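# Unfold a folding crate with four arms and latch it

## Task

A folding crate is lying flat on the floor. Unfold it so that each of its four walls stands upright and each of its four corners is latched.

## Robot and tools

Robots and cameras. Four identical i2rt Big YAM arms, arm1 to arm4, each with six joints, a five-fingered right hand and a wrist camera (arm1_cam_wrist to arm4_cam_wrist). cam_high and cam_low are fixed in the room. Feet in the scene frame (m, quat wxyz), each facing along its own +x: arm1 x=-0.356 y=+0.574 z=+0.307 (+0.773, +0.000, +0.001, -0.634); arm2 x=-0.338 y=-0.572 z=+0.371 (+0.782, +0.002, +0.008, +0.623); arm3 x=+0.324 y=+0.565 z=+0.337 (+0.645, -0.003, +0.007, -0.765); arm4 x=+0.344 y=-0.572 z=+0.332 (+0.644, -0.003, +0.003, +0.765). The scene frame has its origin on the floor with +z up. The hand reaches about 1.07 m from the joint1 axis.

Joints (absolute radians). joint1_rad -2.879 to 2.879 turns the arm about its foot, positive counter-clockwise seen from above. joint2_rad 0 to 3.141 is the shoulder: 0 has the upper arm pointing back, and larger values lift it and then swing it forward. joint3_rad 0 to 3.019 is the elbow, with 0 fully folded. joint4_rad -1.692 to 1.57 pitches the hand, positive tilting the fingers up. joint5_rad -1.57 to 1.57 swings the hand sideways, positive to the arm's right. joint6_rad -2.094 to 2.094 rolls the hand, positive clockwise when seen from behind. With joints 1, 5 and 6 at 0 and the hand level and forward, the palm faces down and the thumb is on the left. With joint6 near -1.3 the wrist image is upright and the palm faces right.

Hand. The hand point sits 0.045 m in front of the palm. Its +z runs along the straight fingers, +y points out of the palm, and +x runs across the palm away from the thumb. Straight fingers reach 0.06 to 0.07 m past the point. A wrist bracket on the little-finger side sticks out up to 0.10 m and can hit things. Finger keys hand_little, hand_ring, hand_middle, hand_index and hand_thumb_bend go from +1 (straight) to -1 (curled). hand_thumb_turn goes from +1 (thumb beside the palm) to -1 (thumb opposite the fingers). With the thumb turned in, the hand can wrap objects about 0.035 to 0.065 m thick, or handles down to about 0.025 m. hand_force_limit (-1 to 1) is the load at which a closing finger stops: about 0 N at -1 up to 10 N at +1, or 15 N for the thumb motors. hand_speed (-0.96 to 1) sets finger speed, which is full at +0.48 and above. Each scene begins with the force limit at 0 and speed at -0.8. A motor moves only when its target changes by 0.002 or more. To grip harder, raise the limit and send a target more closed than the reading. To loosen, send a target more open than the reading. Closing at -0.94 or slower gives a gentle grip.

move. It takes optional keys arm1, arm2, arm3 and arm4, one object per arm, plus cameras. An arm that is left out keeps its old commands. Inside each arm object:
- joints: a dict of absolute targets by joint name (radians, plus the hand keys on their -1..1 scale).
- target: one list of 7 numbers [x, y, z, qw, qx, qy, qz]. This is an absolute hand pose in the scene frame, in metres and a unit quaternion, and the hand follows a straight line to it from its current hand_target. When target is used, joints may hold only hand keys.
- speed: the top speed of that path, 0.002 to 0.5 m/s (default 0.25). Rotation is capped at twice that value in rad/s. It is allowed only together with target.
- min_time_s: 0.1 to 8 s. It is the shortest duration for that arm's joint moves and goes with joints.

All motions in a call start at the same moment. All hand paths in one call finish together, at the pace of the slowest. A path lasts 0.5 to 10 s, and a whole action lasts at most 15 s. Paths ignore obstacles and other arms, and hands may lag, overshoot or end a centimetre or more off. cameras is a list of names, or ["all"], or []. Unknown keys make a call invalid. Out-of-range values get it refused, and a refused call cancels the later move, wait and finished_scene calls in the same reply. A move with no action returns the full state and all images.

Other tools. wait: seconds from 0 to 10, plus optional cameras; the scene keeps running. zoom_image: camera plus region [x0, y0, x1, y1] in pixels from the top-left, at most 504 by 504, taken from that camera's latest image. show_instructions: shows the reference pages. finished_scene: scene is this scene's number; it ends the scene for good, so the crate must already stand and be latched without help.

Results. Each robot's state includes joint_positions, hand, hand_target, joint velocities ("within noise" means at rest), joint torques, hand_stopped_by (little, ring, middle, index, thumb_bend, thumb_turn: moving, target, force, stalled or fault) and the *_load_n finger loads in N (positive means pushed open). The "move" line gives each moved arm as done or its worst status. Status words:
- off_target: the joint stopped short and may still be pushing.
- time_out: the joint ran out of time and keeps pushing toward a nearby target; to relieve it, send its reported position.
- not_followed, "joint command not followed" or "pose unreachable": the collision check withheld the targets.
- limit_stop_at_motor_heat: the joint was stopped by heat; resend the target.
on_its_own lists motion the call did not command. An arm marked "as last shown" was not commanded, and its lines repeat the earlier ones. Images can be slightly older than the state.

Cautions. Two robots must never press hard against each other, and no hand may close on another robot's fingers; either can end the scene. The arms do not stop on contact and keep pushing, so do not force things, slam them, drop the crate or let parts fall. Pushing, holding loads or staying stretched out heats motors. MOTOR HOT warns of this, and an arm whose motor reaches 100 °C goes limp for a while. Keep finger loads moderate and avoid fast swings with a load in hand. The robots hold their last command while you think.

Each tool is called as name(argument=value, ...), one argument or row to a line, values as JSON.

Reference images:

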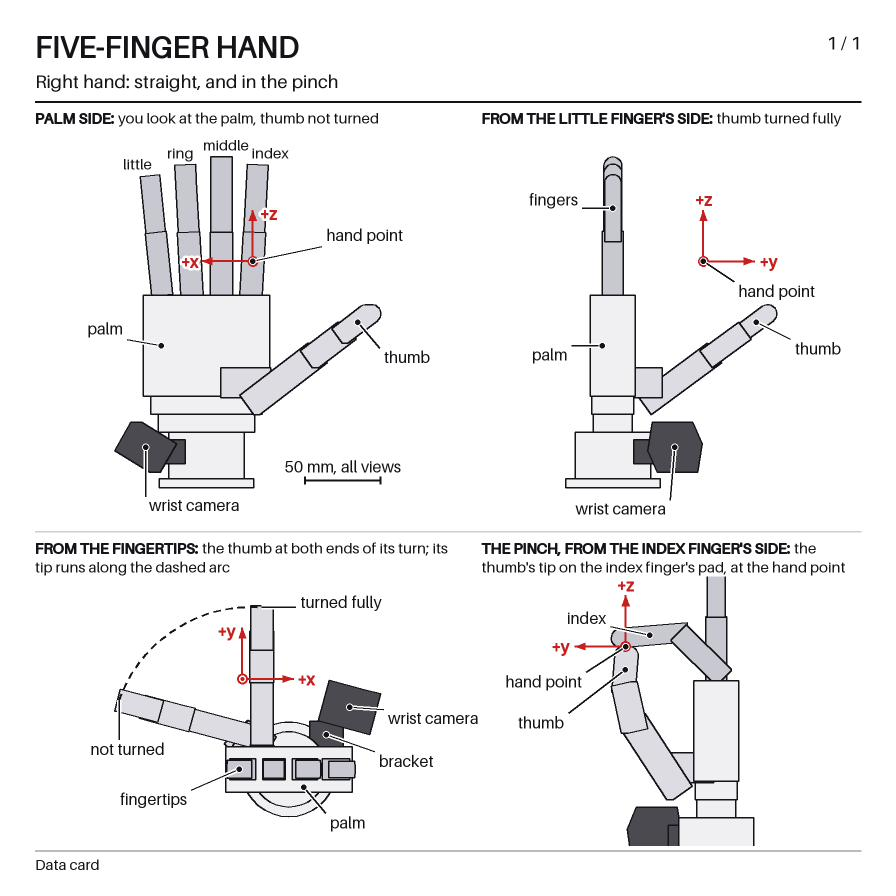

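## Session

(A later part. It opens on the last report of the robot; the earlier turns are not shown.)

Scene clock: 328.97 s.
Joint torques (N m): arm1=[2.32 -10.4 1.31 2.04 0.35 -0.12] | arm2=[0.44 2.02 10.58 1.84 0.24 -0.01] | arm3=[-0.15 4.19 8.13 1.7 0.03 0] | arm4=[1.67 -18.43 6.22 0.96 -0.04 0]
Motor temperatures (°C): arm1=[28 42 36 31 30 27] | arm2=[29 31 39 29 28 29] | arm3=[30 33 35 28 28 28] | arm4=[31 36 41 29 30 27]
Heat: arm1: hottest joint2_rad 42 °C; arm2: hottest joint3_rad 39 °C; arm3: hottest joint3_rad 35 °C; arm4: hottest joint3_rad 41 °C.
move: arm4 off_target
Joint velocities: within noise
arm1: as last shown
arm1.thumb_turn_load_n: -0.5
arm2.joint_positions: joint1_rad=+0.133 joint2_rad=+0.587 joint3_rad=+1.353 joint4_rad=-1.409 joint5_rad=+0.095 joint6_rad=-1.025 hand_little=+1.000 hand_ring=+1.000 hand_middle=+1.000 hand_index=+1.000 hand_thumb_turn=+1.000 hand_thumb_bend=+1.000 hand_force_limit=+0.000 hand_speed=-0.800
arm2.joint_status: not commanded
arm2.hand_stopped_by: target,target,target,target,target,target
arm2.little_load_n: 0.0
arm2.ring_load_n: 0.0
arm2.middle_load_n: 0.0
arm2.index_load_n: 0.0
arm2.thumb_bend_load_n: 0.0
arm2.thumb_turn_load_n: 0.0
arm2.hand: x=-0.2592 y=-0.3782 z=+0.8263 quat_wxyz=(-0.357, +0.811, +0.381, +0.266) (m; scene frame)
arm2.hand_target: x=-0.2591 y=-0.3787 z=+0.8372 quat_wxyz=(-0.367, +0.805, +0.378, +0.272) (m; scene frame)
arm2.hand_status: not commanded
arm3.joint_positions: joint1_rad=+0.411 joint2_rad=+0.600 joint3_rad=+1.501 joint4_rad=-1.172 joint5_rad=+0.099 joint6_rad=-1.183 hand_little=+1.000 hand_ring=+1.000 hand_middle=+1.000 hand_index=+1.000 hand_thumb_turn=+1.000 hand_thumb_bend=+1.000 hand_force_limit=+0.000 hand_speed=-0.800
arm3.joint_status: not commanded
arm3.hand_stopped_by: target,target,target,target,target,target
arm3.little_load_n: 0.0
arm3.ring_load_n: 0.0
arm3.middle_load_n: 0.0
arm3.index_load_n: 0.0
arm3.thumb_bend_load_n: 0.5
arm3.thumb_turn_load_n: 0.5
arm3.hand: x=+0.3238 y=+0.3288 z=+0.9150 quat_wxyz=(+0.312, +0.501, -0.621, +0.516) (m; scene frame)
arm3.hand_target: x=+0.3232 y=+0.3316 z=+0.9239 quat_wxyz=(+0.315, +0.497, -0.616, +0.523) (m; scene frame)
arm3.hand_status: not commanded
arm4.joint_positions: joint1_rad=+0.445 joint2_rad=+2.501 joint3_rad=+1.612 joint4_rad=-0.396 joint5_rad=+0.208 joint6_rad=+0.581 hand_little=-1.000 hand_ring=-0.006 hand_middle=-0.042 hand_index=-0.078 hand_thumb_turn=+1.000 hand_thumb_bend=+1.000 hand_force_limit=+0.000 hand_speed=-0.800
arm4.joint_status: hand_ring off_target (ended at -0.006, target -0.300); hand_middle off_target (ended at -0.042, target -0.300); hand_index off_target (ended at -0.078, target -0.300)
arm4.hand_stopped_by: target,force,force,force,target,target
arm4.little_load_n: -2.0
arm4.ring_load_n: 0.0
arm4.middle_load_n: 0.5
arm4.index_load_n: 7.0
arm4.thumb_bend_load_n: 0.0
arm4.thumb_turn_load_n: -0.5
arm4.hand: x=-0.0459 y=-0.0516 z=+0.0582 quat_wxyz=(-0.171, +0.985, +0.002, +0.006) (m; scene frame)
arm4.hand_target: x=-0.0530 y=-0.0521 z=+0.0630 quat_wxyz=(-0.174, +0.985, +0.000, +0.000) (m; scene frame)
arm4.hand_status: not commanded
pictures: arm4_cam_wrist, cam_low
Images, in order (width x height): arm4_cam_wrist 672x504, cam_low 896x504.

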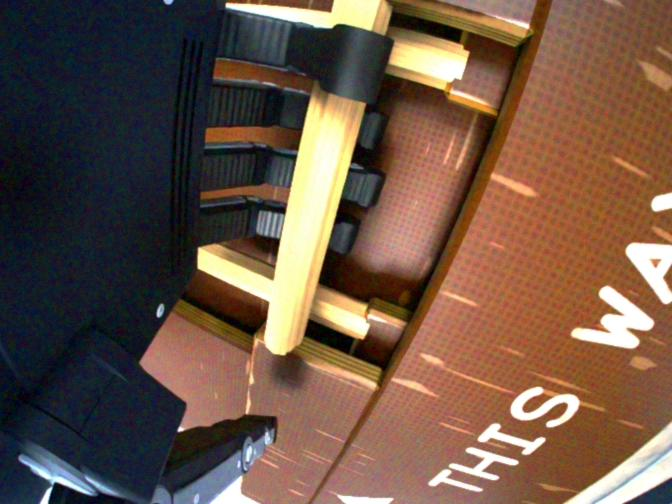

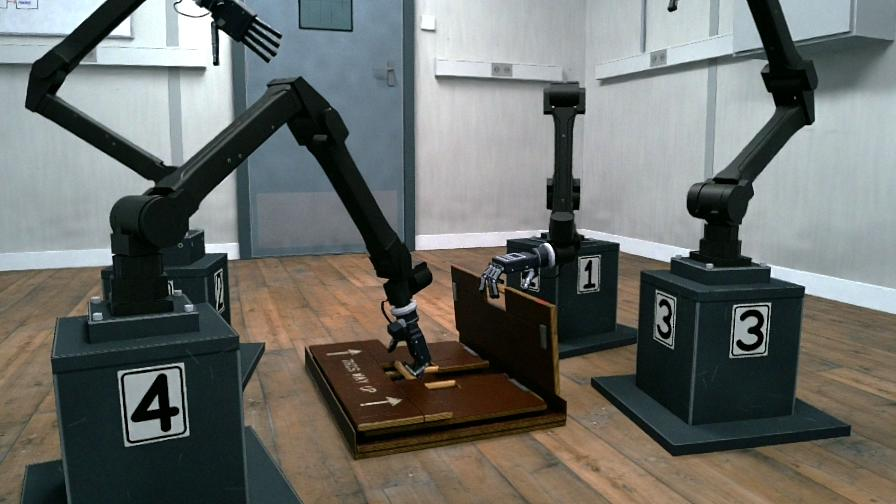

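move(
  arm4={"target": [-0.048, -0.068, 0.155, -0.342, 0.940, 0, 0], "speed": 0.1},
  cameras=["arm4_cam_wrist", "cam_low"],
)

move(
  arm4={"target": [-0.048, -0.132, 0.220, -0.537, 0.843, 0, 0], "speed": 0.12},
)

move(
  arm4={"target": [-0.048, -0.205, 0.235, -0.656, 0.755, 0, 0], "speed": 0.12},
  cameras=["arm4_cam_wrist", "cam_low", "cam_high"],
)

zoom_image(
  camera="cam_low",
  region=[290, 170, 590, 470],
)

zoom_image(
  camera="cam_high",
  region=[320, 200, 560, 440],
)

Scene clock: 339.73 s.
Joint torques (N m): arm1=[2.26 -10.34 1.35 2.04 0.34 -0.12] | arm2=[0.5 2.08 10.65 1.69 0.2 -0.01] | arm3=[-0.21 3.96 8.12 1.68 0.02 0.01] | arm4=[1.61 -17.44 5.11 1.4 0.55 -0.18]
Motor temperatures (°C): arm1=[28 41 35 31 30 27] | arm2=[29 31 39 29 28 29] | arm3=[30 33 35 28 28 28] | arm4=[31 36 40 29 30 27]
Heat: arm1: hottest joint2_rad 41 °C; arm2: hottest joint3_rad 39 °C; arm3: hottest joint3_rad 35 °C; arm4: hottest joint3_rad 40 °C.
move: arm4 off_target
Joint velocities: within noise
arm1.joint_positions: joint1_rad=+0.863 joint2_rad=+2.112 joint3_rad=+0.700 joint4_rad=+1.136 joint5_rad=+1.057 joint6_rad=+0.269 hand_little=-1.000 hand_ring=+0.096 hand_middle=-0.199 hand_index=-0.218 hand_thumb_turn=+1.000 hand_thumb_bend=+1.000 hand_force_limit=+0.000 hand_speed=-0.800
arm1.joint_status: not commanded
arm1.hand_stopped_by: target,force,force,force,target,target
arm1.little_load_n: 0.0
arm1.ring_load_n: 0.0
arm1.middle_load_n: 0.5
arm1.index_load_n: 0.0
arm1.thumb_bend_load_n: 0.0
arm1.thumb_turn_load_n: -0.5
arm1.hand: x=+0.0277 y=+0.1901 z=+0.2442 quat_wxyz=(-0.004, -0.015, -0.753, +0.658) (m; scene frame)
arm1.hand_target: x=+0.0278 y=+0.1999 z=+0.2352 quat_wxyz=(+0.000, +0.000, -0.755, +0.656) (m; scene frame)
arm1.hand_status: not commanded
arm2, arm3: as last shown
arm2.ring_load_n: -0.5
arm3.thumb_bend_load_n: 0.0
arm3.thumb_turn_load_n: 0.0
arm4.joint_positions: joint1_rad=+0.527 joint2_rad=+2.242 joint3_rad=+1.251 joint4_rad=-0.023 joint5_rad=+0.427 joint6_rad=+0.584 hand_little=-1.000 hand_ring=-0.006 hand_middle=-0.043 hand_index=-0.078 hand_thumb_turn=+1.000 hand_thumb_bend=+1.000 hand_force_limit=+0.000 hand_speed=-0.800
arm4.joint_status: not commanded
arm4.hand_stopped_by: target,force,force,force,target,target
arm4.little_load_n: 0.0
arm4.ring_load_n: 0.0
arm4.middle_load_n: 0.0
arm4.index_load_n: 4.0
arm4.thumb_bend_load_n: 0.0
arm4.thumb_turn_load_n: 0.0
arm4.hand: x=-0.0438 y=-0.0681 z=+0.1410 quat_wxyz=(-0.333, +0.943, -0.004, +0.004) (m; scene frame)
arm4.hand_target: x=-0.0480 y=-0.0679 z=+0.1547 quat_wxyz=(-0.342, +0.940, +0.000, +0.000) (m; scene frame)
arm4.hand_status: off_target (0.015 m and 1.3 deg from the pose sent, 0.098 m and 20.3 deg at the start)
pictures: arm4_cam_wrist, cam_low
Images, in order (width x height): arm4_cam_wrist 672x504, cam_low 896x504.

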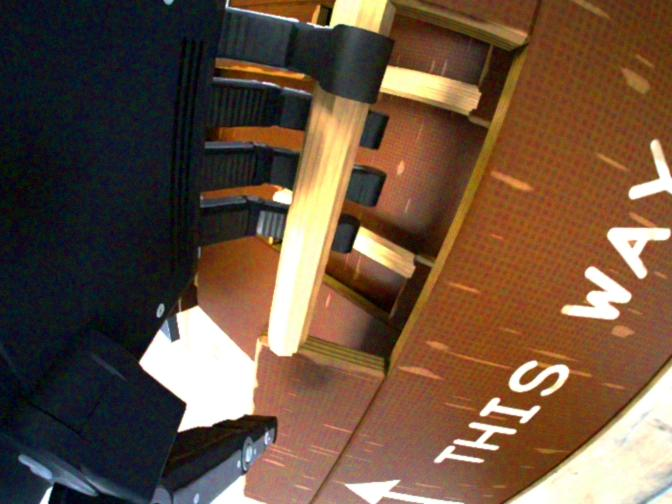

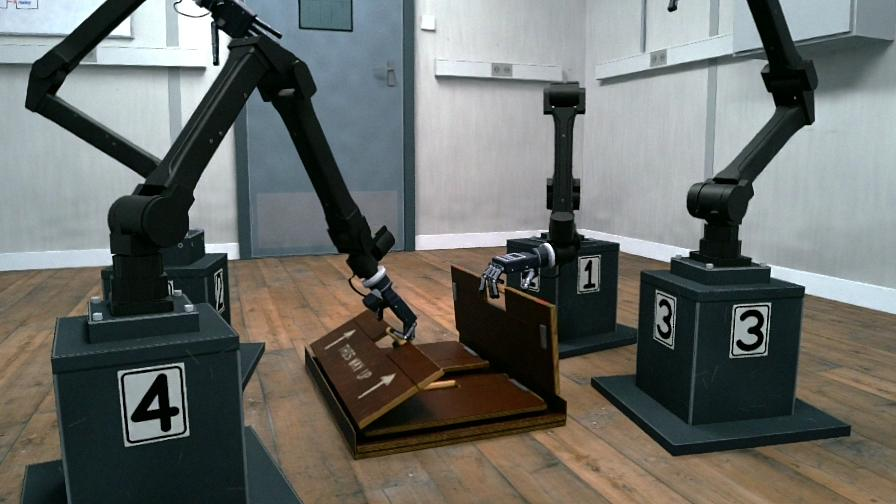

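Scene clock: 342.33 s.
Joint torques (N m): arm1=[2.26 -10.4 1.35 2.07 0.34 -0.11] | arm2=[0.32 2.2 10.67 1.58 0.21 0] | arm3=[-0.21 3.72 8.18 1.76 0.01 -0.02] | arm4=[2.14 -13.57 3.79 2.18 0.56 -0.24]
Motor temperatures (°C): arm1=[28 41 35 31 30 27] | arm2=[29 31 39 29 28 29] | arm3=[30 33 35 28 28 28] | arm4=[31 36 39 29 30 27]
Heat: arm1: hottest joint2_rad 41 °C; arm2: hottest joint3_rad 39 °C; arm3: hottest joint3_rad 35 °C; arm4: hottest joint3_rad 39 °C.
move: arm4 off_target
Joint velocities: within noise
arm1, arm2, arm3: as last shown
arm3.thumb_bend_load_n: 0.5
arm4.joint_positions: joint1_rad=+0.712 joint2_rad=+2.099 joint3_rad=+0.886 joint4_rad=+0.556 joint5_rad=+0.786 joint6_rad=+0.497 hand_little=-1.000 hand_ring=-0.006 hand_middle=-0.043 hand_index=-0.078 hand_thumb_turn=+1.000 hand_thumb_bend=+1.000 hand_force_limit=+0.000 hand_speed=-0.800
arm4.joint_status: not commanded
arm4.hand_stopped_by: target,force,force,force,target,target
arm4.little_load_n: 0.0
arm4.ring_load_n: 0.0
arm4.middle_load_n: 0.0
arm4.index_load_n: 2.5
arm4.thumb_bend_load_n: 0.0
arm4.thumb_turn_load_n: 0.0
arm4.hand: x=-0.0416 y=-0.1282 z=+0.2100 quat_wxyz=(-0.530, +0.848, -0.007, +0.006) (m; scene frame)
arm4.hand_target: x=-0.0479 y=-0.1318 z=+0.2199 quat_wxyz=(-0.537, +0.843, +0.000, +0.000) (m; scene frame)
arm4.hand_status: off_target (0.012 m and 1.4 deg from the pose sent, 0.102 m and 26.1 deg at the start)
pictures: none

Scene clock: 344.57 s.
Joint torques (N m): arm1=[2.32 -10.4 1.35 2.06 0.35 -0.11] | arm2=[0.26 2.96 10.73 1.76 0.22 -0.03] | arm3=[0.15 4.07 8.16 1.76 0.04 -0.01] | arm4=[2.2 -9.29 2.1 2.39 0.14 -0.2]
Motor temperatures (°C): arm1=[28 41 35 31 30 27] | arm2=[29 31 39 29 28 29] | arm3=[30 33 35 28 28 28] | arm4=[31 36 39 29 30 27]
Heat: arm1: hottest joint2_rad 41 °C; arm2: hottest joint3_rad 39 °C; arm3: hottest joint3_rad 35 °C; arm4: hottest joint3_rad 39 °C.
move: arm4 done
Joint velocities: within noise
arm1, arm2, arm3: as last shown
arm1.thumb_bend_load_n: 0.5
arm2.ring_load_n: 0.0
arm3.thumb_bend_load_n: 0.0
arm4.joint_positions: joint1_rad=+0.917 joint2_rad=+2.191 joint3_rad=+0.723 joint4_rad=+1.181 joint5_rad=+1.087 joint6_rad=+0.267 hand_little=-1.000 hand_ring=-0.006 hand_middle=-0.043 hand_index=-0.079 hand_thumb_turn=+1.000 hand_thumb_bend=+1.000 hand_force_limit=+0.000 hand_speed=-0.800
arm4.joint_status: not commanded
arm4.hand_stopped_by: target,force,force,force,target,target
arm4.little_load_n: 0.0
arm4.ring_load_n: 0.0
arm4.middle_load_n: 0.0
arm4.index_load_n: 1.5
arm4.thumb_bend_load_n: 0.0
arm4.thumb_turn_load_n: 0.0
arm4.hand: x=-0.0448 y=-0.1980 z=+0.2413 quat_wxyz=(-0.656, +0.755, -0.010, +0.003) (m; scene frame)
arm4.hand_target: x=-0.0479 y=-0.2049 z=+0.2352 quat_wxyz=(-0.656, +0.755, +0.000, +0.000) (m; scene frame)
arm4.hand_status: done (0.010 m and 1.2 deg from the pose sent, 0.081 m and 18.0 deg at the start)
pictures: arm4_cam_wrist, cam_high, cam_low
Images, in order (width x height): arm4_cam_wrist 672x504, cam_high 896x504, cam_low 896x504.

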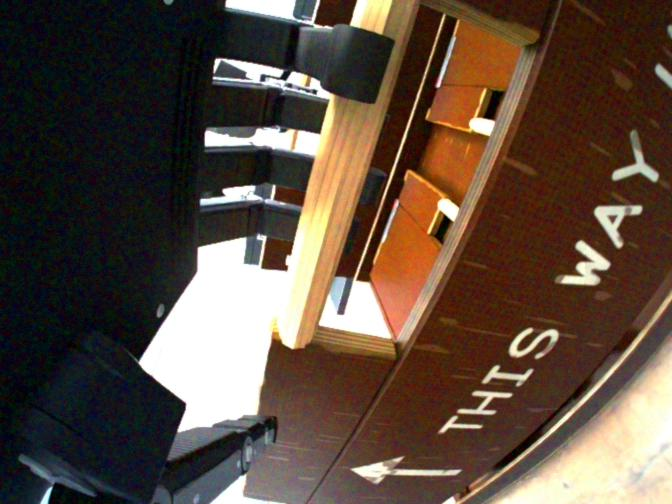

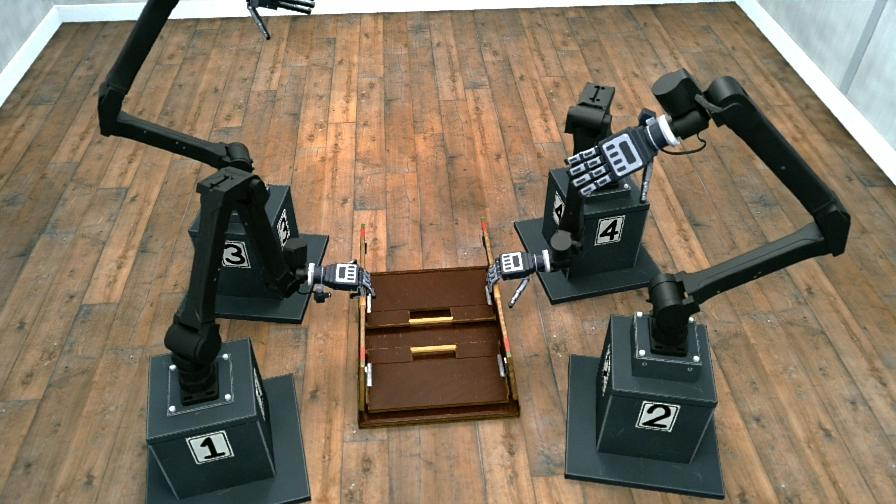

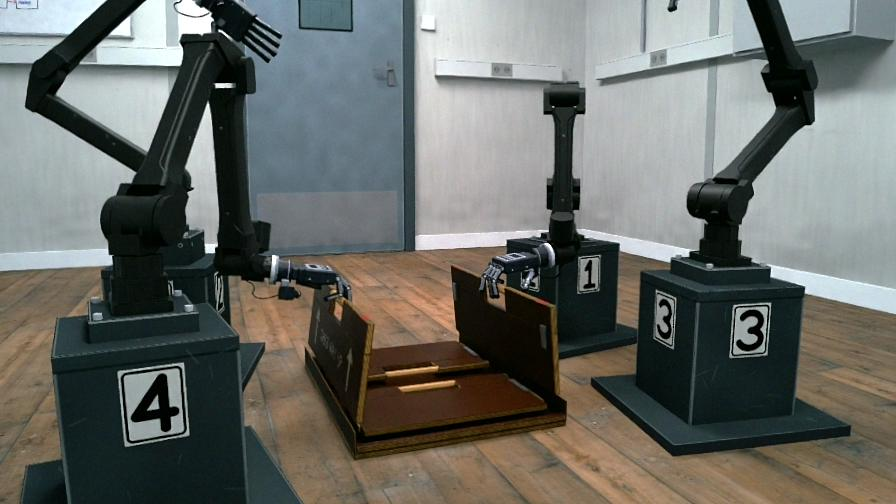

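Scaled by 1.680 from the camera's 896x504 image, which has a finer 1280x720 frame.

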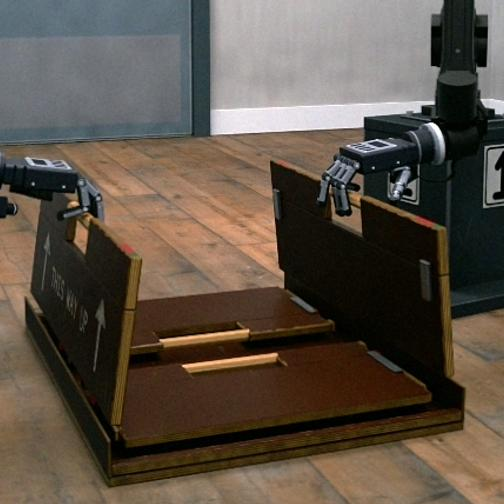

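Scaled by 2.100 from the camera's 896x504 image, which has a finer 1280x720 frame.

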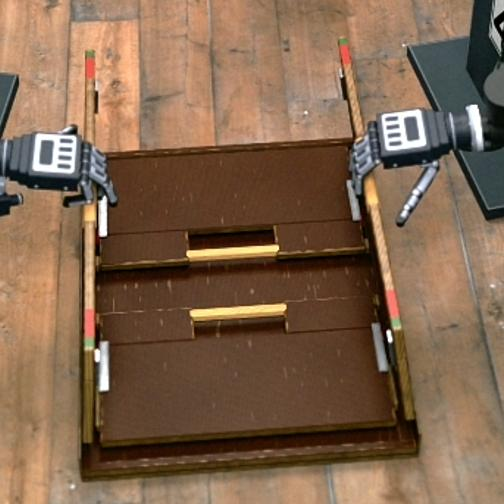

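move(
  arm3={"target": [0.05, -0.03, 0.40, -0.1228, 0.6964, 0.6964, -0.1228], "joints": {"hand_little": -1, "hand_ring": 0.5, "hand_middle": 0.5, "hand_index": 0.5}},
  cameras=["arm3_cam_wrist", "cam_low", "cam_high"],
)

Scene clock: 380.73 s.
Joint torques (N m): arm1=[2.26 -10.4 1.32 2.07 0.34 -0.12] | arm2=[0.38 2.02 10.58 1.7 0.22 -0.02] | arm3=[-1.08 -18.2 11.44 -0.25 0.1 0.12] | arm4=[2.2 -9.41 2.14 2.4 0.15 -0.19]
Motor temperatures (°C): arm1=[28 41 35 31 30 27] | arm2=[29 31 39 29 28 29] | arm3=[30 34 36 28 28 28] | arm4=[31 35 36 29 30 27]
Heat: arm1: hottest joint2_rad 41 °C; arm2: hottest joint3_rad 39 °C; arm3: hottest joint3_rad 36 °C; arm4: hottest joint3_rad 36 °C.
move: arm3 off_target
Joint velocities: within noise
arm1, arm2, arm4: as last shown
arm1.thumb_bend_load_n: 0.0
arm1.thumb_turn_load_n: 0.0
arm3.joint_positions: joint1_rad=-0.264 joint2_rad=+1.989 joint3_rad=+1.692 joint4_rad=-1.126 joint5_rad=+0.303 joint6_rad=+1.096 hand_little=-1.000 hand_ring=+0.500 hand_middle=+0.500 hand_index=+0.500 hand_thumb_turn=+1.000 hand_thumb_bend=+1.000 hand_force_limit=+0.000 hand_speed=-0.800
arm3.joint_status: all done
arm3.hand_stopped_by: target,target,target,target,target,target
arm3.little_load_n: 0.0
arm3.ring_load_n: 0.0
arm3.middle_load_n: 0.0
arm3.index_load_n: 0.0
arm3.thumb_bend_load_n: 0.0
arm3.thumb_turn_load_n: 0.0
arm3.hand: x=+0.0598 y=-0.0216 z=+0.3971 quat_wxyz=(+0.125, -0.690, -0.703, +0.120) (m; scene frame)
arm3.hand_target: x=+0.0500 y=-0.0297 z=+0.4001 quat_wxyz=(+0.123, -0.696, -0.696, +0.123) (m; scene frame)
arm3.hand_status: off_target (0.013 m and 1.2 deg from the pose sent, 0.685 m and 158.7 deg at the start)
arm4.joint_positions: joint1_rad=+0.917 joint2_rad=+2.191 joint3_rad=+0.723 joint4_rad=+1.181 joint5_rad=+1.087 joint6_rad=+0.266 hand_little=-1.000 hand_ring=-0.006 hand_middle=-0.043 hand_index=-0.079 hand_thumb_turn=+1.000 hand_thumb_bend=+1.000 hand_force_limit=+0.000 hand_speed=-0.800
arm4.index_load_n: 1.0
arm4.hand: x=-0.0447 y=-0.1980 z=+0.2413 quat_wxyz=(-0.656, +0.755, -0.010, +0.003) (m; scene frame)
pictures: arm3_cam_wrist, cam_high, cam_low
Images, in order (width x height): arm3_cam_wrist 672x504, cam_high 896x504, cam_low 896x504.

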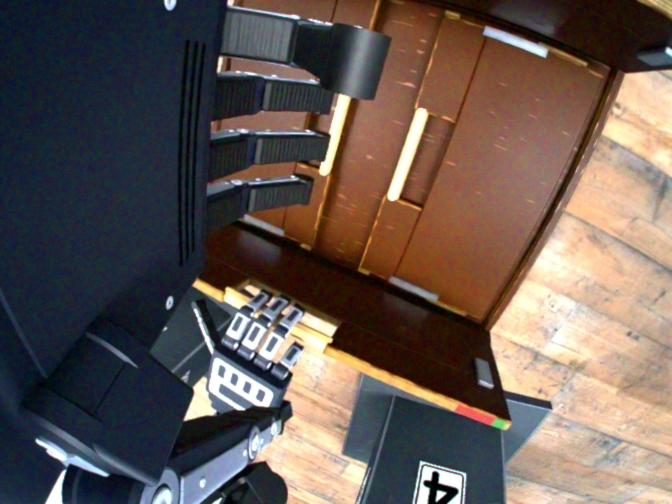

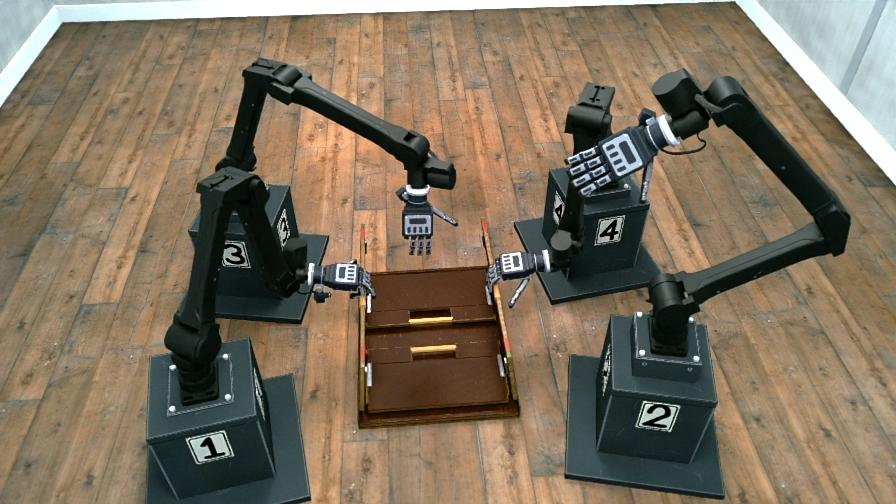

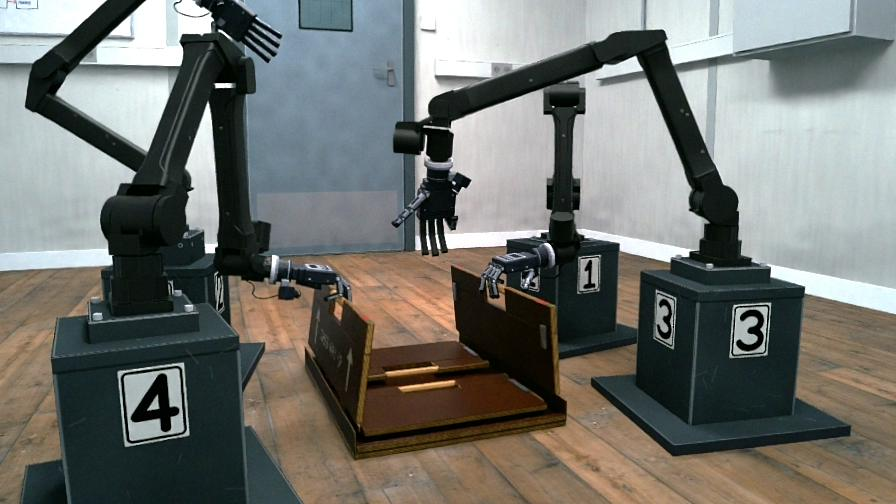

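move(
  arm3={"target": [0.066, -0.034, 0.13, -0.1228, 0.6964, 0.6964, -0.1228]},
  cameras=["arm3_cam_wrist", "cam_low", "cam_high"],
)

zoom_image(
  camera="cam_low",
  region=[290, 220, 590, 470],
)

zoom_image(
  camera="cam_high",
  region=[320, 200, 560, 440],
)

Scene clock: 392.37 s.
Joint torques (N m): arm1=[2.26 -10.4 1.33 2.03 0.34 -0.11] | arm2=[0.32 2.37 10.71 1.7 0.2 -0.02] | arm3=[0.26 -20.54 7.9 0.66 0.32 0.11] | arm4=[2.26 -9.35 2.14 2.39 0.15 -0.19]
Motor temperatures (°C): arm1=[28 41 35 31 30 27] | arm2=[29 31 39 29 28 29] | arm3=[30 35 37 28 28 28] | arm4=[31 34 35 29 30 27]
Heat: arm1: hottest joint2_rad 41 °C; arm2: hottest joint3_rad 39 °C; arm3: hottest joint3_rad 37 °C; arm4: hottest joint3_rad 35 °C.
move: arm3 off_target
Joint velocities: within noise
arm1, arm2, arm4: as last shown
arm1.middle_load_n: 1.0
arm1.thumb_turn_load_n: -0.5
arm3.joint_positions: joint1_rad=-0.252 joint2_rad=+2.365 joint3_rad=+1.554 joint4_rad=-0.643 joint5_rad=+0.303 joint6_rad=+1.130 hand_little=-1.000 hand_ring=+0.500 hand_middle=+0.500 hand_index=+0.500 hand_thumb_turn=+1.000 hand_thumb_bend=+1.000 hand_force_limit=+0.000 hand_speed=-0.800
arm3.joint_status: not commanded
arm3.hand_stopped_by: target,target,target,target,target,target
arm3.little_load_n: 0.0
arm3.ring_load_n: 0.0
arm3.middle_load_n: 0.0
arm3.index_load_n: 0.0
arm3.thumb_bend_load_n: 0.0
arm3.thumb_turn_load_n: 0.0
arm3.hand: x=+0.0660 y=-0.0169 z=+0.1292 quat_wxyz=(+0.128, -0.697, -0.698, +0.108) (m; scene frame)
arm3.hand_target: x=+0.0664 y=-0.0336 z=+0.1304 quat_wxyz=(+0.123, -0.696, -0.696, +0.123) (m; scene frame)
arm3.hand_status: off_target (0.017 m and 1.7 deg from the pose sent, 0.267 m and 1.2 deg at the start)
pictures: arm3_cam_wrist, cam_high, cam_low
Images, in order (width x height): arm3_cam_wrist 672x504, cam_high 896x504, cam_low 896x504.

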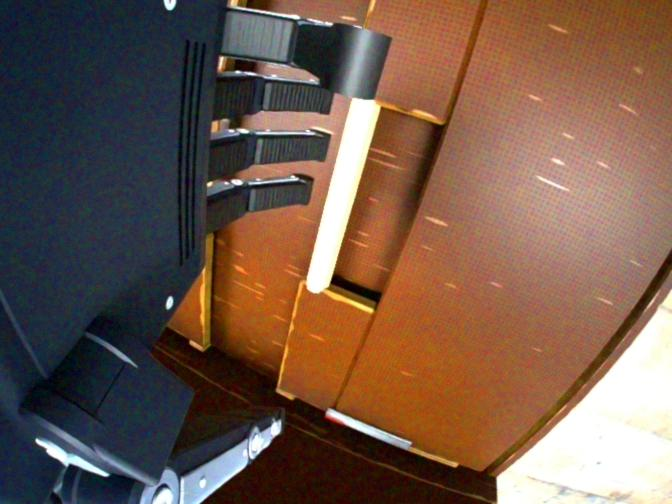

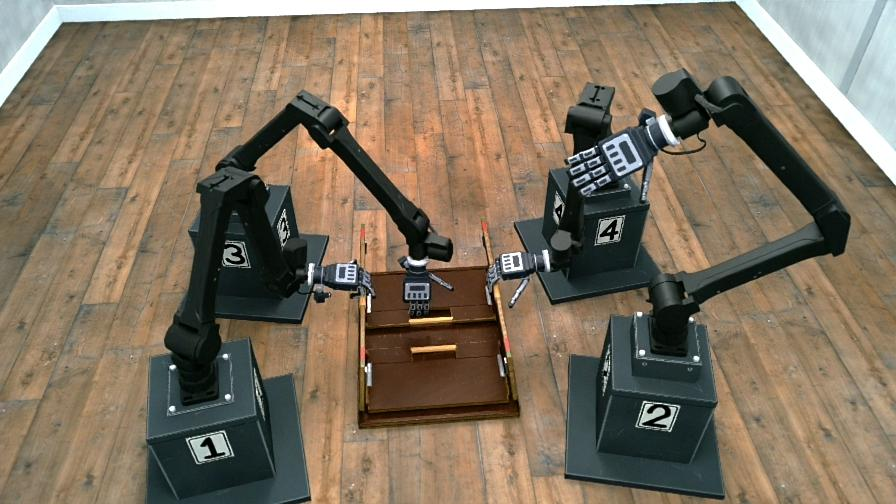

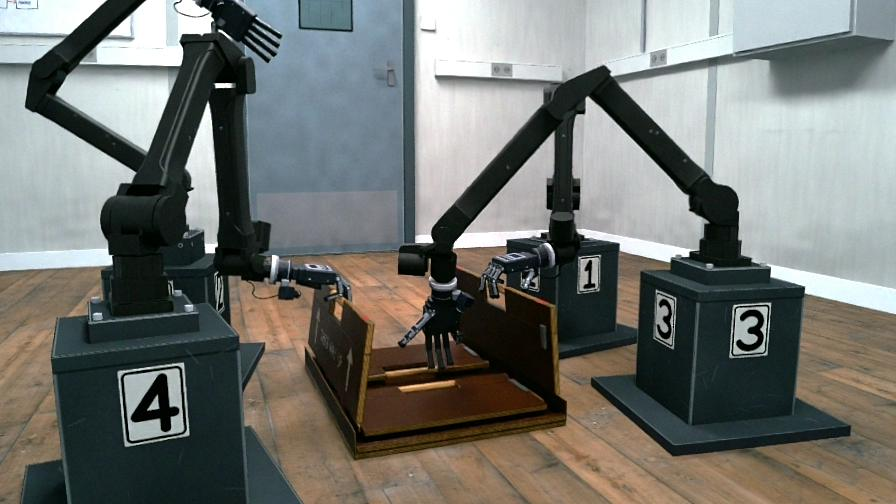

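Scaled by 1.680 from the camera's 896x504 image, which has a finer 1280x720 frame.

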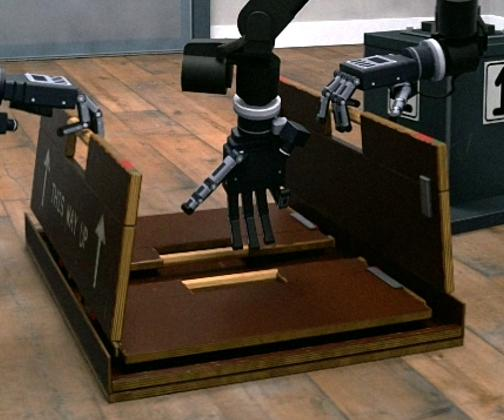

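Scaled by 2.100 from the camera's 896x504 image, which has a finer 1280x720 frame.

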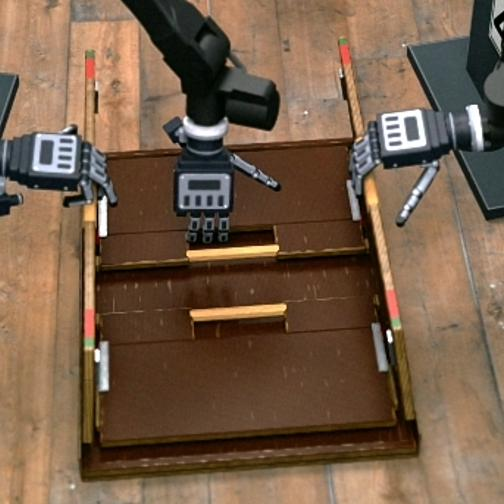

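move(
  arm3={"target": [0.045, -0.052, 0.12, -0.1228, 0.6964, 0.6964, -0.1228], "speed": 0.15},
)

move(
  arm3={"target": [0.045, -0.050, 0.075, -0.1228, 0.6964, 0.6964, -0.1228], "speed": 0.1},
  cameras=["arm3_cam_wrist", "cam_low", "cam_high"],
)

zoom_image(
  camera="cam_low",
  region=[340, 270, 500, 430],
)

zoom_image(
  camera="cam_high",
  region=[320, 200, 560, 440],
)

Scene clock: 421.47 s.
Joint torques (N m): arm1=[2.2 -10.46 1.35 2.07 0.34 -0.12] | arm2=[0.62 1.79 10.66 1.58 0.21 -0.02] | arm3=[-0.73 -20.48 8.64 -0.23 0.2 -0.05] | arm4=[2.2 -9.23 2.14 2.39 0.14 -0.18]
Motor temperatures (°C): arm1=[28 41 35 31 30 27] | arm2=[29 31 39 29 28 29] | arm3=[30 37 38 28 29 28] | arm4=[31 34 34 29 30 27]
Heat: arm1: hottest joint2_rad 41 °C; arm2: hottest joint3_rad 39 °C; arm3: hottest joint3_rad 38 °C; arm4: hottest joint2_rad 34 °C.
move: arm3 done
Joint velocities: within noise
arm1, arm2, arm4: as last shown
arm1.middle_load_n: 0.5
arm3.joint_positions: joint1_rad=-0.252 joint2_rad=+2.418 joint3_rad=+1.658 joint4_rad=-0.654 joint5_rad=+0.303 joint6_rad=+1.128 hand_little=-1.000 hand_ring=+0.500 hand_middle=+0.500 hand_index=+0.500 hand_thumb_turn=+1.000 hand_thumb_bend=+1.000 hand_force_limit=+0.000 hand_speed=-0.800
arm3.joint_status: not commanded
arm3.hand_stopped_by: target,target,target,target,target,target
arm3.little_load_n: 0.0
arm3.ring_load_n: 0.0
arm3.middle_load_n: 0.0
arm3.index_load_n: 0.0
arm3.thumb_bend_load_n: 0.0
arm3.thumb_turn_load_n: 0.0
arm3.hand: x=+0.0513 y=-0.0495 z=+0.1274 quat_wxyz=(+0.121, -0.697, -0.695, +0.127) (m; scene frame)
arm3.hand_target: x=+0.0452 y=-0.0517 z=+0.1201 quat_wxyz=(+0.123, -0.696, -0.696, +0.123) (m; scene frame)
arm3.hand_status: done (0.010 m and 0.5 deg from the pose sent, 0.042 m and 1.7 deg at the start)
arm4.thumb_turn_load_n: -0.5
pictures: none

Scene clock: 422.80 s.
Joint torques (N m): arm1=[2.2 -10.46 1.32 2.07 0.34 -0.12] | arm2=[0.38 2.78 10.82 1.78 0.2 0.01] | arm3=[-0.97 -21.3 8.03 0.65 0.21 -0.05] | arm4=[2.2 -9.29 2.13 2.4 0.15 -0.19]
Motor temperatures (°C): arm1=[28 41 35 31 30 27] | arm2=[29 31 39 29 28 29] | arm3=[30 37 38 28 29 28] | arm4=[31 34 34 29 30 27]
Heat: arm1: hottest joint2_rad 41 °C; arm2: hottest joint3_rad 39 °C; arm3: hottest joint3_rad 38 °C; arm4: hottest joint2_rad 34 °C.
move: arm3 off_target
Joint velocities: within noise
arm1, arm2, arm4: as last shown
arm3.joint_positions: joint1_rad=-0.252 joint2_rad=+2.508 joint3_rad=+1.683 joint4_rad=-0.617 joint5_rad=+0.303 joint6_rad=+1.128 hand_little=-1.000 hand_ring=+0.500 hand_middle=+0.500 hand_index=+0.500 hand_thumb_turn=+1.000 hand_thumb_bend=+1.000 hand_force_limit=+0.000 hand_speed=-0.800
arm3.joint_status: not commanded
arm3.hand_stopped_by: target,target,target,target,target,target
arm3.little_load_n: 0.0
arm3.ring_load_n: 0.0
arm3.middle_load_n: 0.0
arm3.index_load_n: 0.0
arm3.thumb_bend_load_n: 0.0
arm3.thumb_turn_load_n: 0.0
arm3.hand: x=+0.0543 y=-0.0412 z=+0.0785 quat_wxyz=(+0.126, -0.696, -0.698, +0.114) (m; scene frame)
arm3.hand_target: x=+0.0452 y=-0.0496 z=+0.0753 quat_wxyz=(+0.123, -0.696, -0.696, +0.123) (m; scene frame)
arm3.hand_status: off_target (0.013 m and 1.1 deg from the pose sent, 0.053 m and 0.5 deg at the start)
pictures: arm3_cam_wrist, cam_high, cam_low
Images, in order (width x height): arm3_cam_wrist 672x504, cam_high 896x504, cam_low 896x504.

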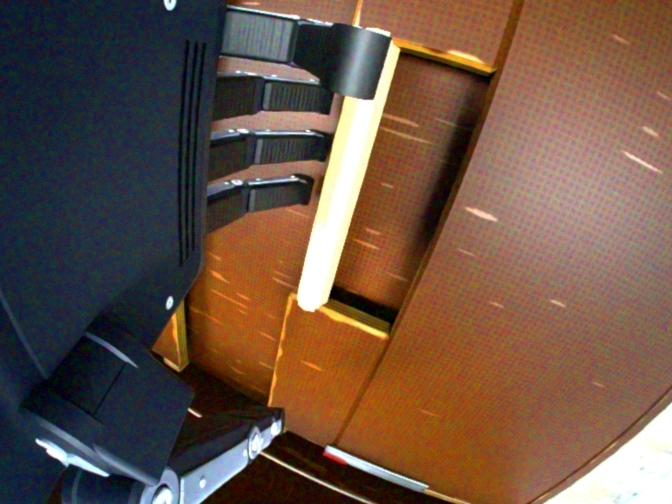

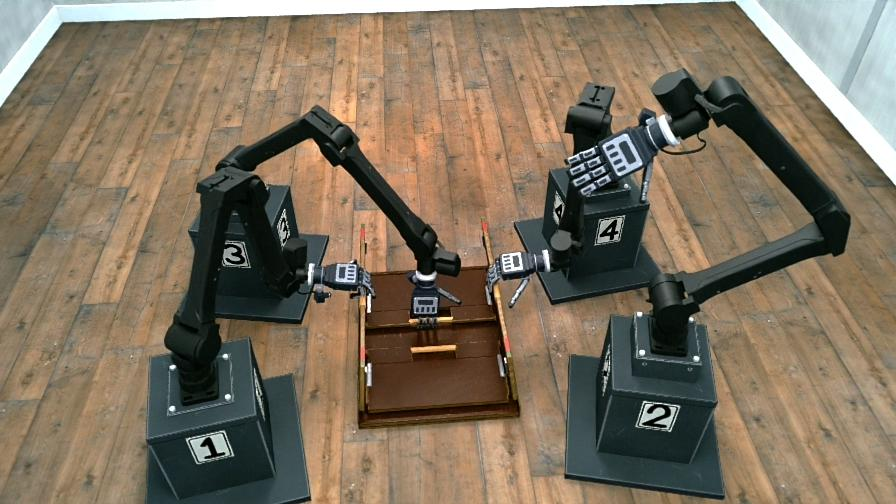

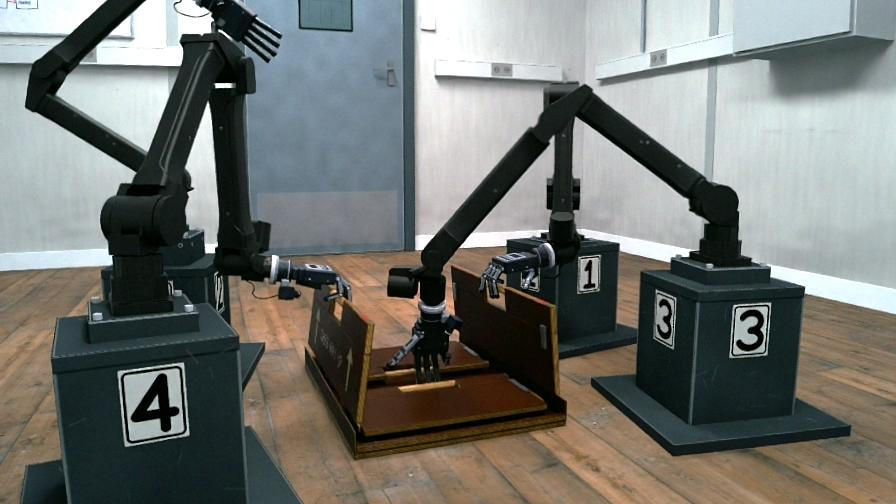

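Scaled by 3.150 from the camera's 896x504 image, which has a finer 1280x720 frame.

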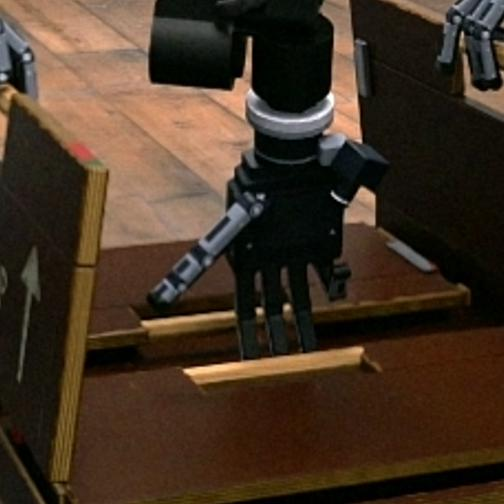

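Scaled by 2.100 from the camera's 896x504 image, which has a finer 1280x720 frame.

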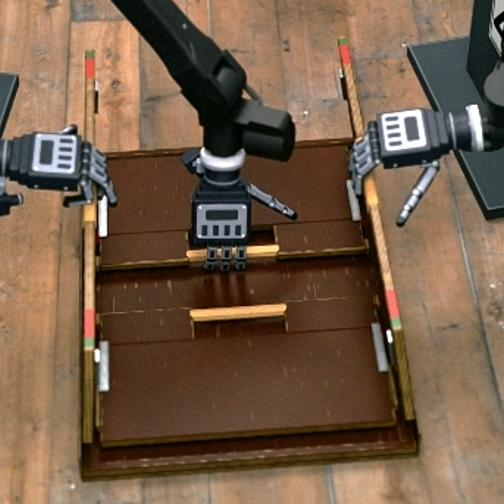

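move(
  arm3={"target": [0.040, -0.048, 0.056, -0.1228, 0.6964, 0.6964, -0.1228], "speed": 0.08},
  cameras=["arm3_cam_wrist", "cam_low"],
)

zoom_image(
  camera="cam_low",
  region=[340, 270, 500, 430],
)

Scene clock: 427.67 s.
Joint torques (N m): arm1=[2.2 -10.4 1.33 2.06 0.35 -0.12] | arm2=[0.5 2.55 10.78 1.59 0.2 0] | arm3=[-1.44 -19.43 8.14 0.8 0.14 -0.08] | arm4=[2.26 -9.35 2.14 2.39 0.14 -0.19]
Motor temperatures (°C): arm1=[28 41 35 31 30 27] | arm2=[29 31 39 29 28 29] | arm3=[30 38 38 28 29 28] | arm4=[31 34 33 29 30 27]
Heat: arm1: hottest joint2_rad 41 °C; arm2: hottest joint3_rad 39 °C; arm3: hottest joint2_rad 38 °C; arm4: hottest joint2_rad 34 °C.
move: arm3 off_target
Joint velocities: within noise
arm1, arm4: as last shown
arm1.middle_load_n: 1.0
arm1.thumb_turn_load_n: 0.0
arm2.joint_positions: joint1_rad=+0.133 joint2_rad=+0.587 joint3_rad=+1.353 joint4_rad=-1.409 joint5_rad=+0.095 joint6_rad=-1.025 hand_little=+1.000 hand_ring=+1.000 hand_middle=+1.000 hand_index=+1.000 hand_thumb_turn=+1.000 hand_thumb_bend=+1.000 hand_force_limit=+0.000 hand_speed=-0.800
arm2.joint_status: not commanded
arm2.hand_stopped_by: target,target,target,target,target,target
arm2.little_load_n: 0.0
arm2.ring_load_n: 0.0
arm2.middle_load_n: 0.0
arm2.index_load_n: 0.0
arm2.thumb_bend_load_n: 0.0
arm2.thumb_turn_load_n: 0.0
arm2.hand: x=-0.2592 y=-0.3782 z=+0.8263 quat_wxyz=(-0.357, +0.811, +0.381, +0.266) (m; scene frame)
arm2.hand_target: x=-0.2591 y=-0.3787 z=+0.8372 quat_wxyz=(-0.367, +0.805, +0.378, +0.272) (m; scene frame)
arm2.hand_status: not commanded
arm3.joint_positions: joint1_rad=-0.253 joint2_rad=+2.527 joint3_rad=+1.697 joint4_rad=-0.595 joint5_rad=+0.303 joint6_rad=+1.117 hand_little=-1.000 hand_ring=+0.500 hand_middle=+0.500 hand_index=+0.500 hand_thumb_turn=+1.000 hand_thumb_bend=+1.000 hand_force_limit=+0.000 hand_speed=-0.800
arm3.joint_status: not commanded
arm3.hand_stopped_by: target,target,target,target,target,target
arm3.little_load_n: 0.0
arm3.ring_load_n: 0.0
arm3.middle_load_n: -2.0
arm3.index_load_n: 0.0
arm3.thumb_bend_load_n: 0.0
arm3.thumb_turn_load_n: 0.0
arm3.hand: x=+0.0512 y=-0.0465 z=+0.0715 quat_wxyz=(+0.124, -0.693, -0.700, +0.121) (m; scene frame)
arm3.hand_target: x=+0.0403 y=-0.0472 z=+0.0565 quat_wxyz=(+0.123, -0.696, -0.696, +0.123) (m; scene frame)
arm3.hand_status: off_target (0.019 m and 0.6 deg from the pose sent, 0.027 m and 1.1 deg at the start)
arm4.thumb_bend_load_n: -0.5
arm4.thumb_turn_load_n: 0.0
pictures: arm3_cam_wrist, cam_low
Images, in order (width x height): arm3_cam_wrist 672x504, cam_low 896x504.

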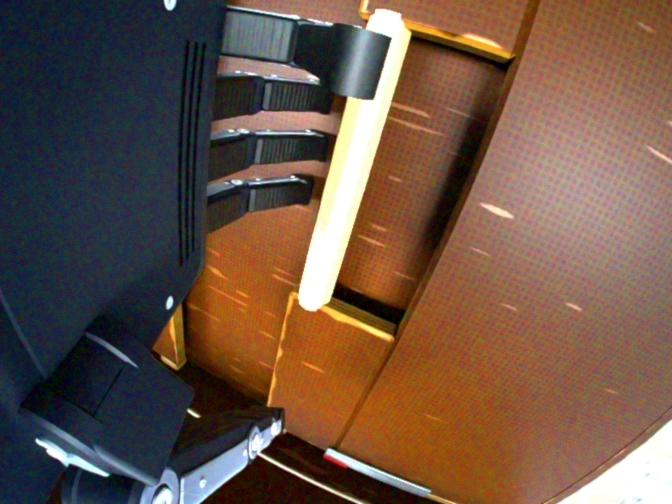

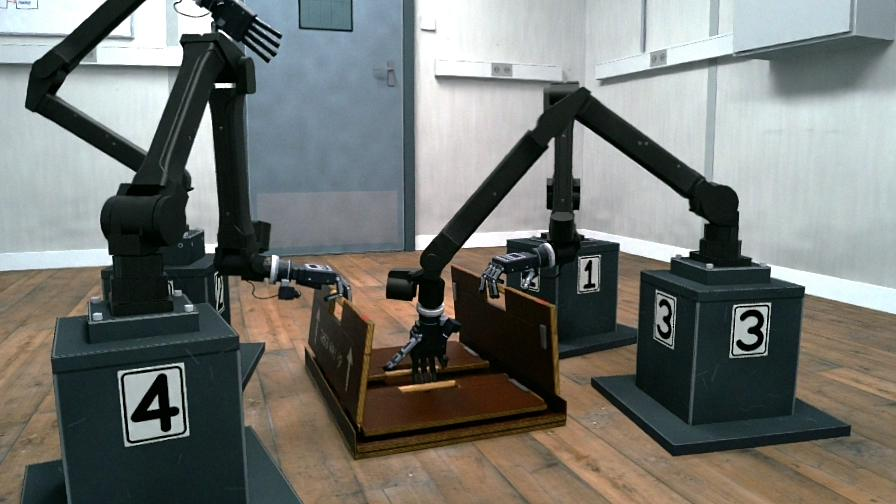

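Scaled by 3.150 from the camera's 896x504 image, which has a finer 1280x720 frame.

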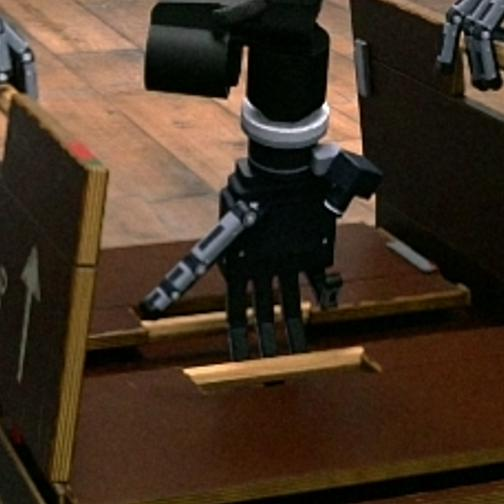

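move(
  arm3={"target": [0.044, -0.050, 0.066, -0.1228, 0.6964, 0.6964, -0.1228], "speed": 0.08, "joints": {"hand_ring": 0.2, "hand_middle": 0.2, "hand_index": 0.2}},
  cameras=["arm3_cam_wrist", "cam_low"],
)

zoom_image(
  camera="arm3_cam_wrist",
  region=[200, 0, 500, 330],
)

Scene clock: 443.53 s.
Joint torques (N m): arm1=[2.2 -10.46 1.33 2.06 0.34 -0.12] | arm2=[-0.03 1.96 10.58 1.76 0.25 0] | arm3=[-0.91 -21.95 7.57 0.03 0.13 0.02] | arm4=[2.26 -9.29 2.1 2.4 0.14 -0.19]
Motor temperatures (°C): arm1=[28 41 34 31 30 27] | arm2=[29 31 39 29 28 29] | arm3=[30 40 37 28 28 28] | arm4=[31 34 33 29 30 27]
Heat: arm1: hottest joint2_rad 41 °C; arm2: hottest joint3_rad 39 °C; arm3: hottest joint2_rad 40 °C; arm4: hottest joint2_rad 34 °C.
move: arm3 off_target
Joint velocities: within noise
arm1.joint_positions: joint1_rad=+0.863 joint2_rad=+2.112 joint3_rad=+0.700 joint4_rad=+1.136 joint5_rad=+1.057 joint6_rad=+0.269 hand_little=-1.000 hand_ring=+0.096 hand_middle=-0.199 hand_index=-0.218 hand_thumb_turn=+1.000 hand_thumb_bend=+1.000 hand_force_limit=+0.000 hand_speed=-0.800
arm1.joint_status: not commanded
arm1.hand_stopped_by: target,force,force,force,target,target
arm1.little_load_n: 0.0
arm1.ring_load_n: 0.0
arm1.middle_load_n: 0.5
arm1.index_load_n: 0.0
arm1.thumb_bend_load_n: 0.0
arm1.thumb_turn_load_n: -0.5
arm1.hand: x=+0.0277 y=+0.1901 z=+0.2442 quat_wxyz=(-0.004, -0.015, -0.753, +0.658) (m; scene frame)
arm1.hand_target: x=+0.0278 y=+0.1999 z=+0.2352 quat_wxyz=(+0.000, +0.000, -0.755, +0.656) (m; scene frame)
arm1.hand_status: not commanded
arm2, arm4: as last shown
arm3.joint_positions: joint1_rad=-0.256 joint2_rad=+2.533 joint3_rad=+1.697 joint4_rad=-0.592 joint5_rad=+0.304 joint6_rad=+1.119 hand_little=-1.000 hand_ring=+0.317 hand_middle=+0.281 hand_index=+0.244 hand_thumb_turn=+1.000 hand_thumb_bend=+1.000 hand_force_limit=+0.000 hand_speed=-0.800
arm3.joint_status: hand_ring off_target (ended at +0.317, target +0.200); hand_middle off_target (ended at +0.281, target +0.200); hand_index off_target (ended at +0.244, target +0.200)
arm3.hand_stopped_by: target,force,force,force,target,target
arm3.little_load_n: 0.0
arm3.ring_load_n: 0.0
arm3.middle_load_n: 0.0
arm3.index_load_n: 2.0
arm3.thumb_bend_load_n: -0.5
arm3.thumb_turn_load_n: 0.0
arm3.hand: x=+0.0494 y=-0.0441 z=+0.0679 quat_wxyz=(+0.125, -0.695, -0.698, +0.120) (m; scene frame)
arm3.hand_target: x=+0.0442 y=-0.0498 z=+0.0661 quat_wxyz=(+0.123, -0.696, -0.696, +0.123) (m; scene frame)
arm3.hand_status: done (0.008 m and 0.5 deg from the pose sent, 0.010 m and 0.6 deg at the start)
arm4.thumb_bend_load_n: 0.0
pictures: arm3_cam_wrist, cam_low
Images, in order (width x height): arm3_cam_wrist 672x504, cam_low 896x504.

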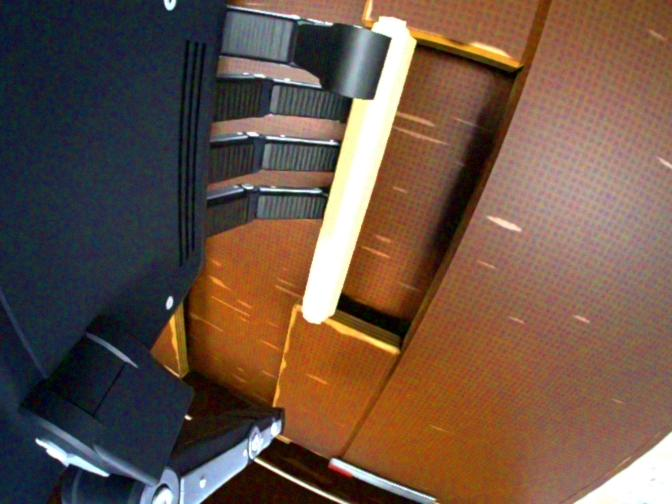

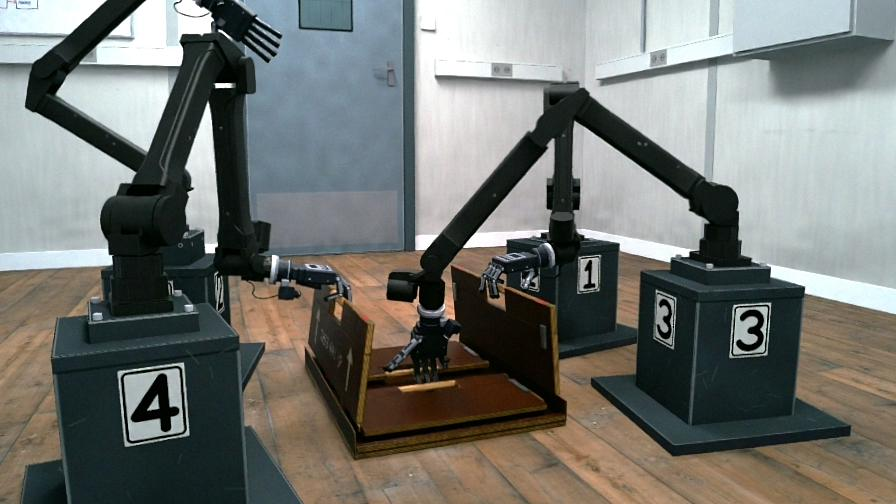

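Scaled by 1.527 from the camera's 672x504 image, which has a finer 960x720 frame.

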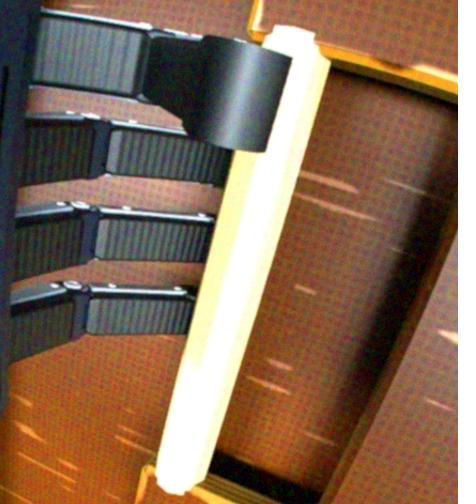

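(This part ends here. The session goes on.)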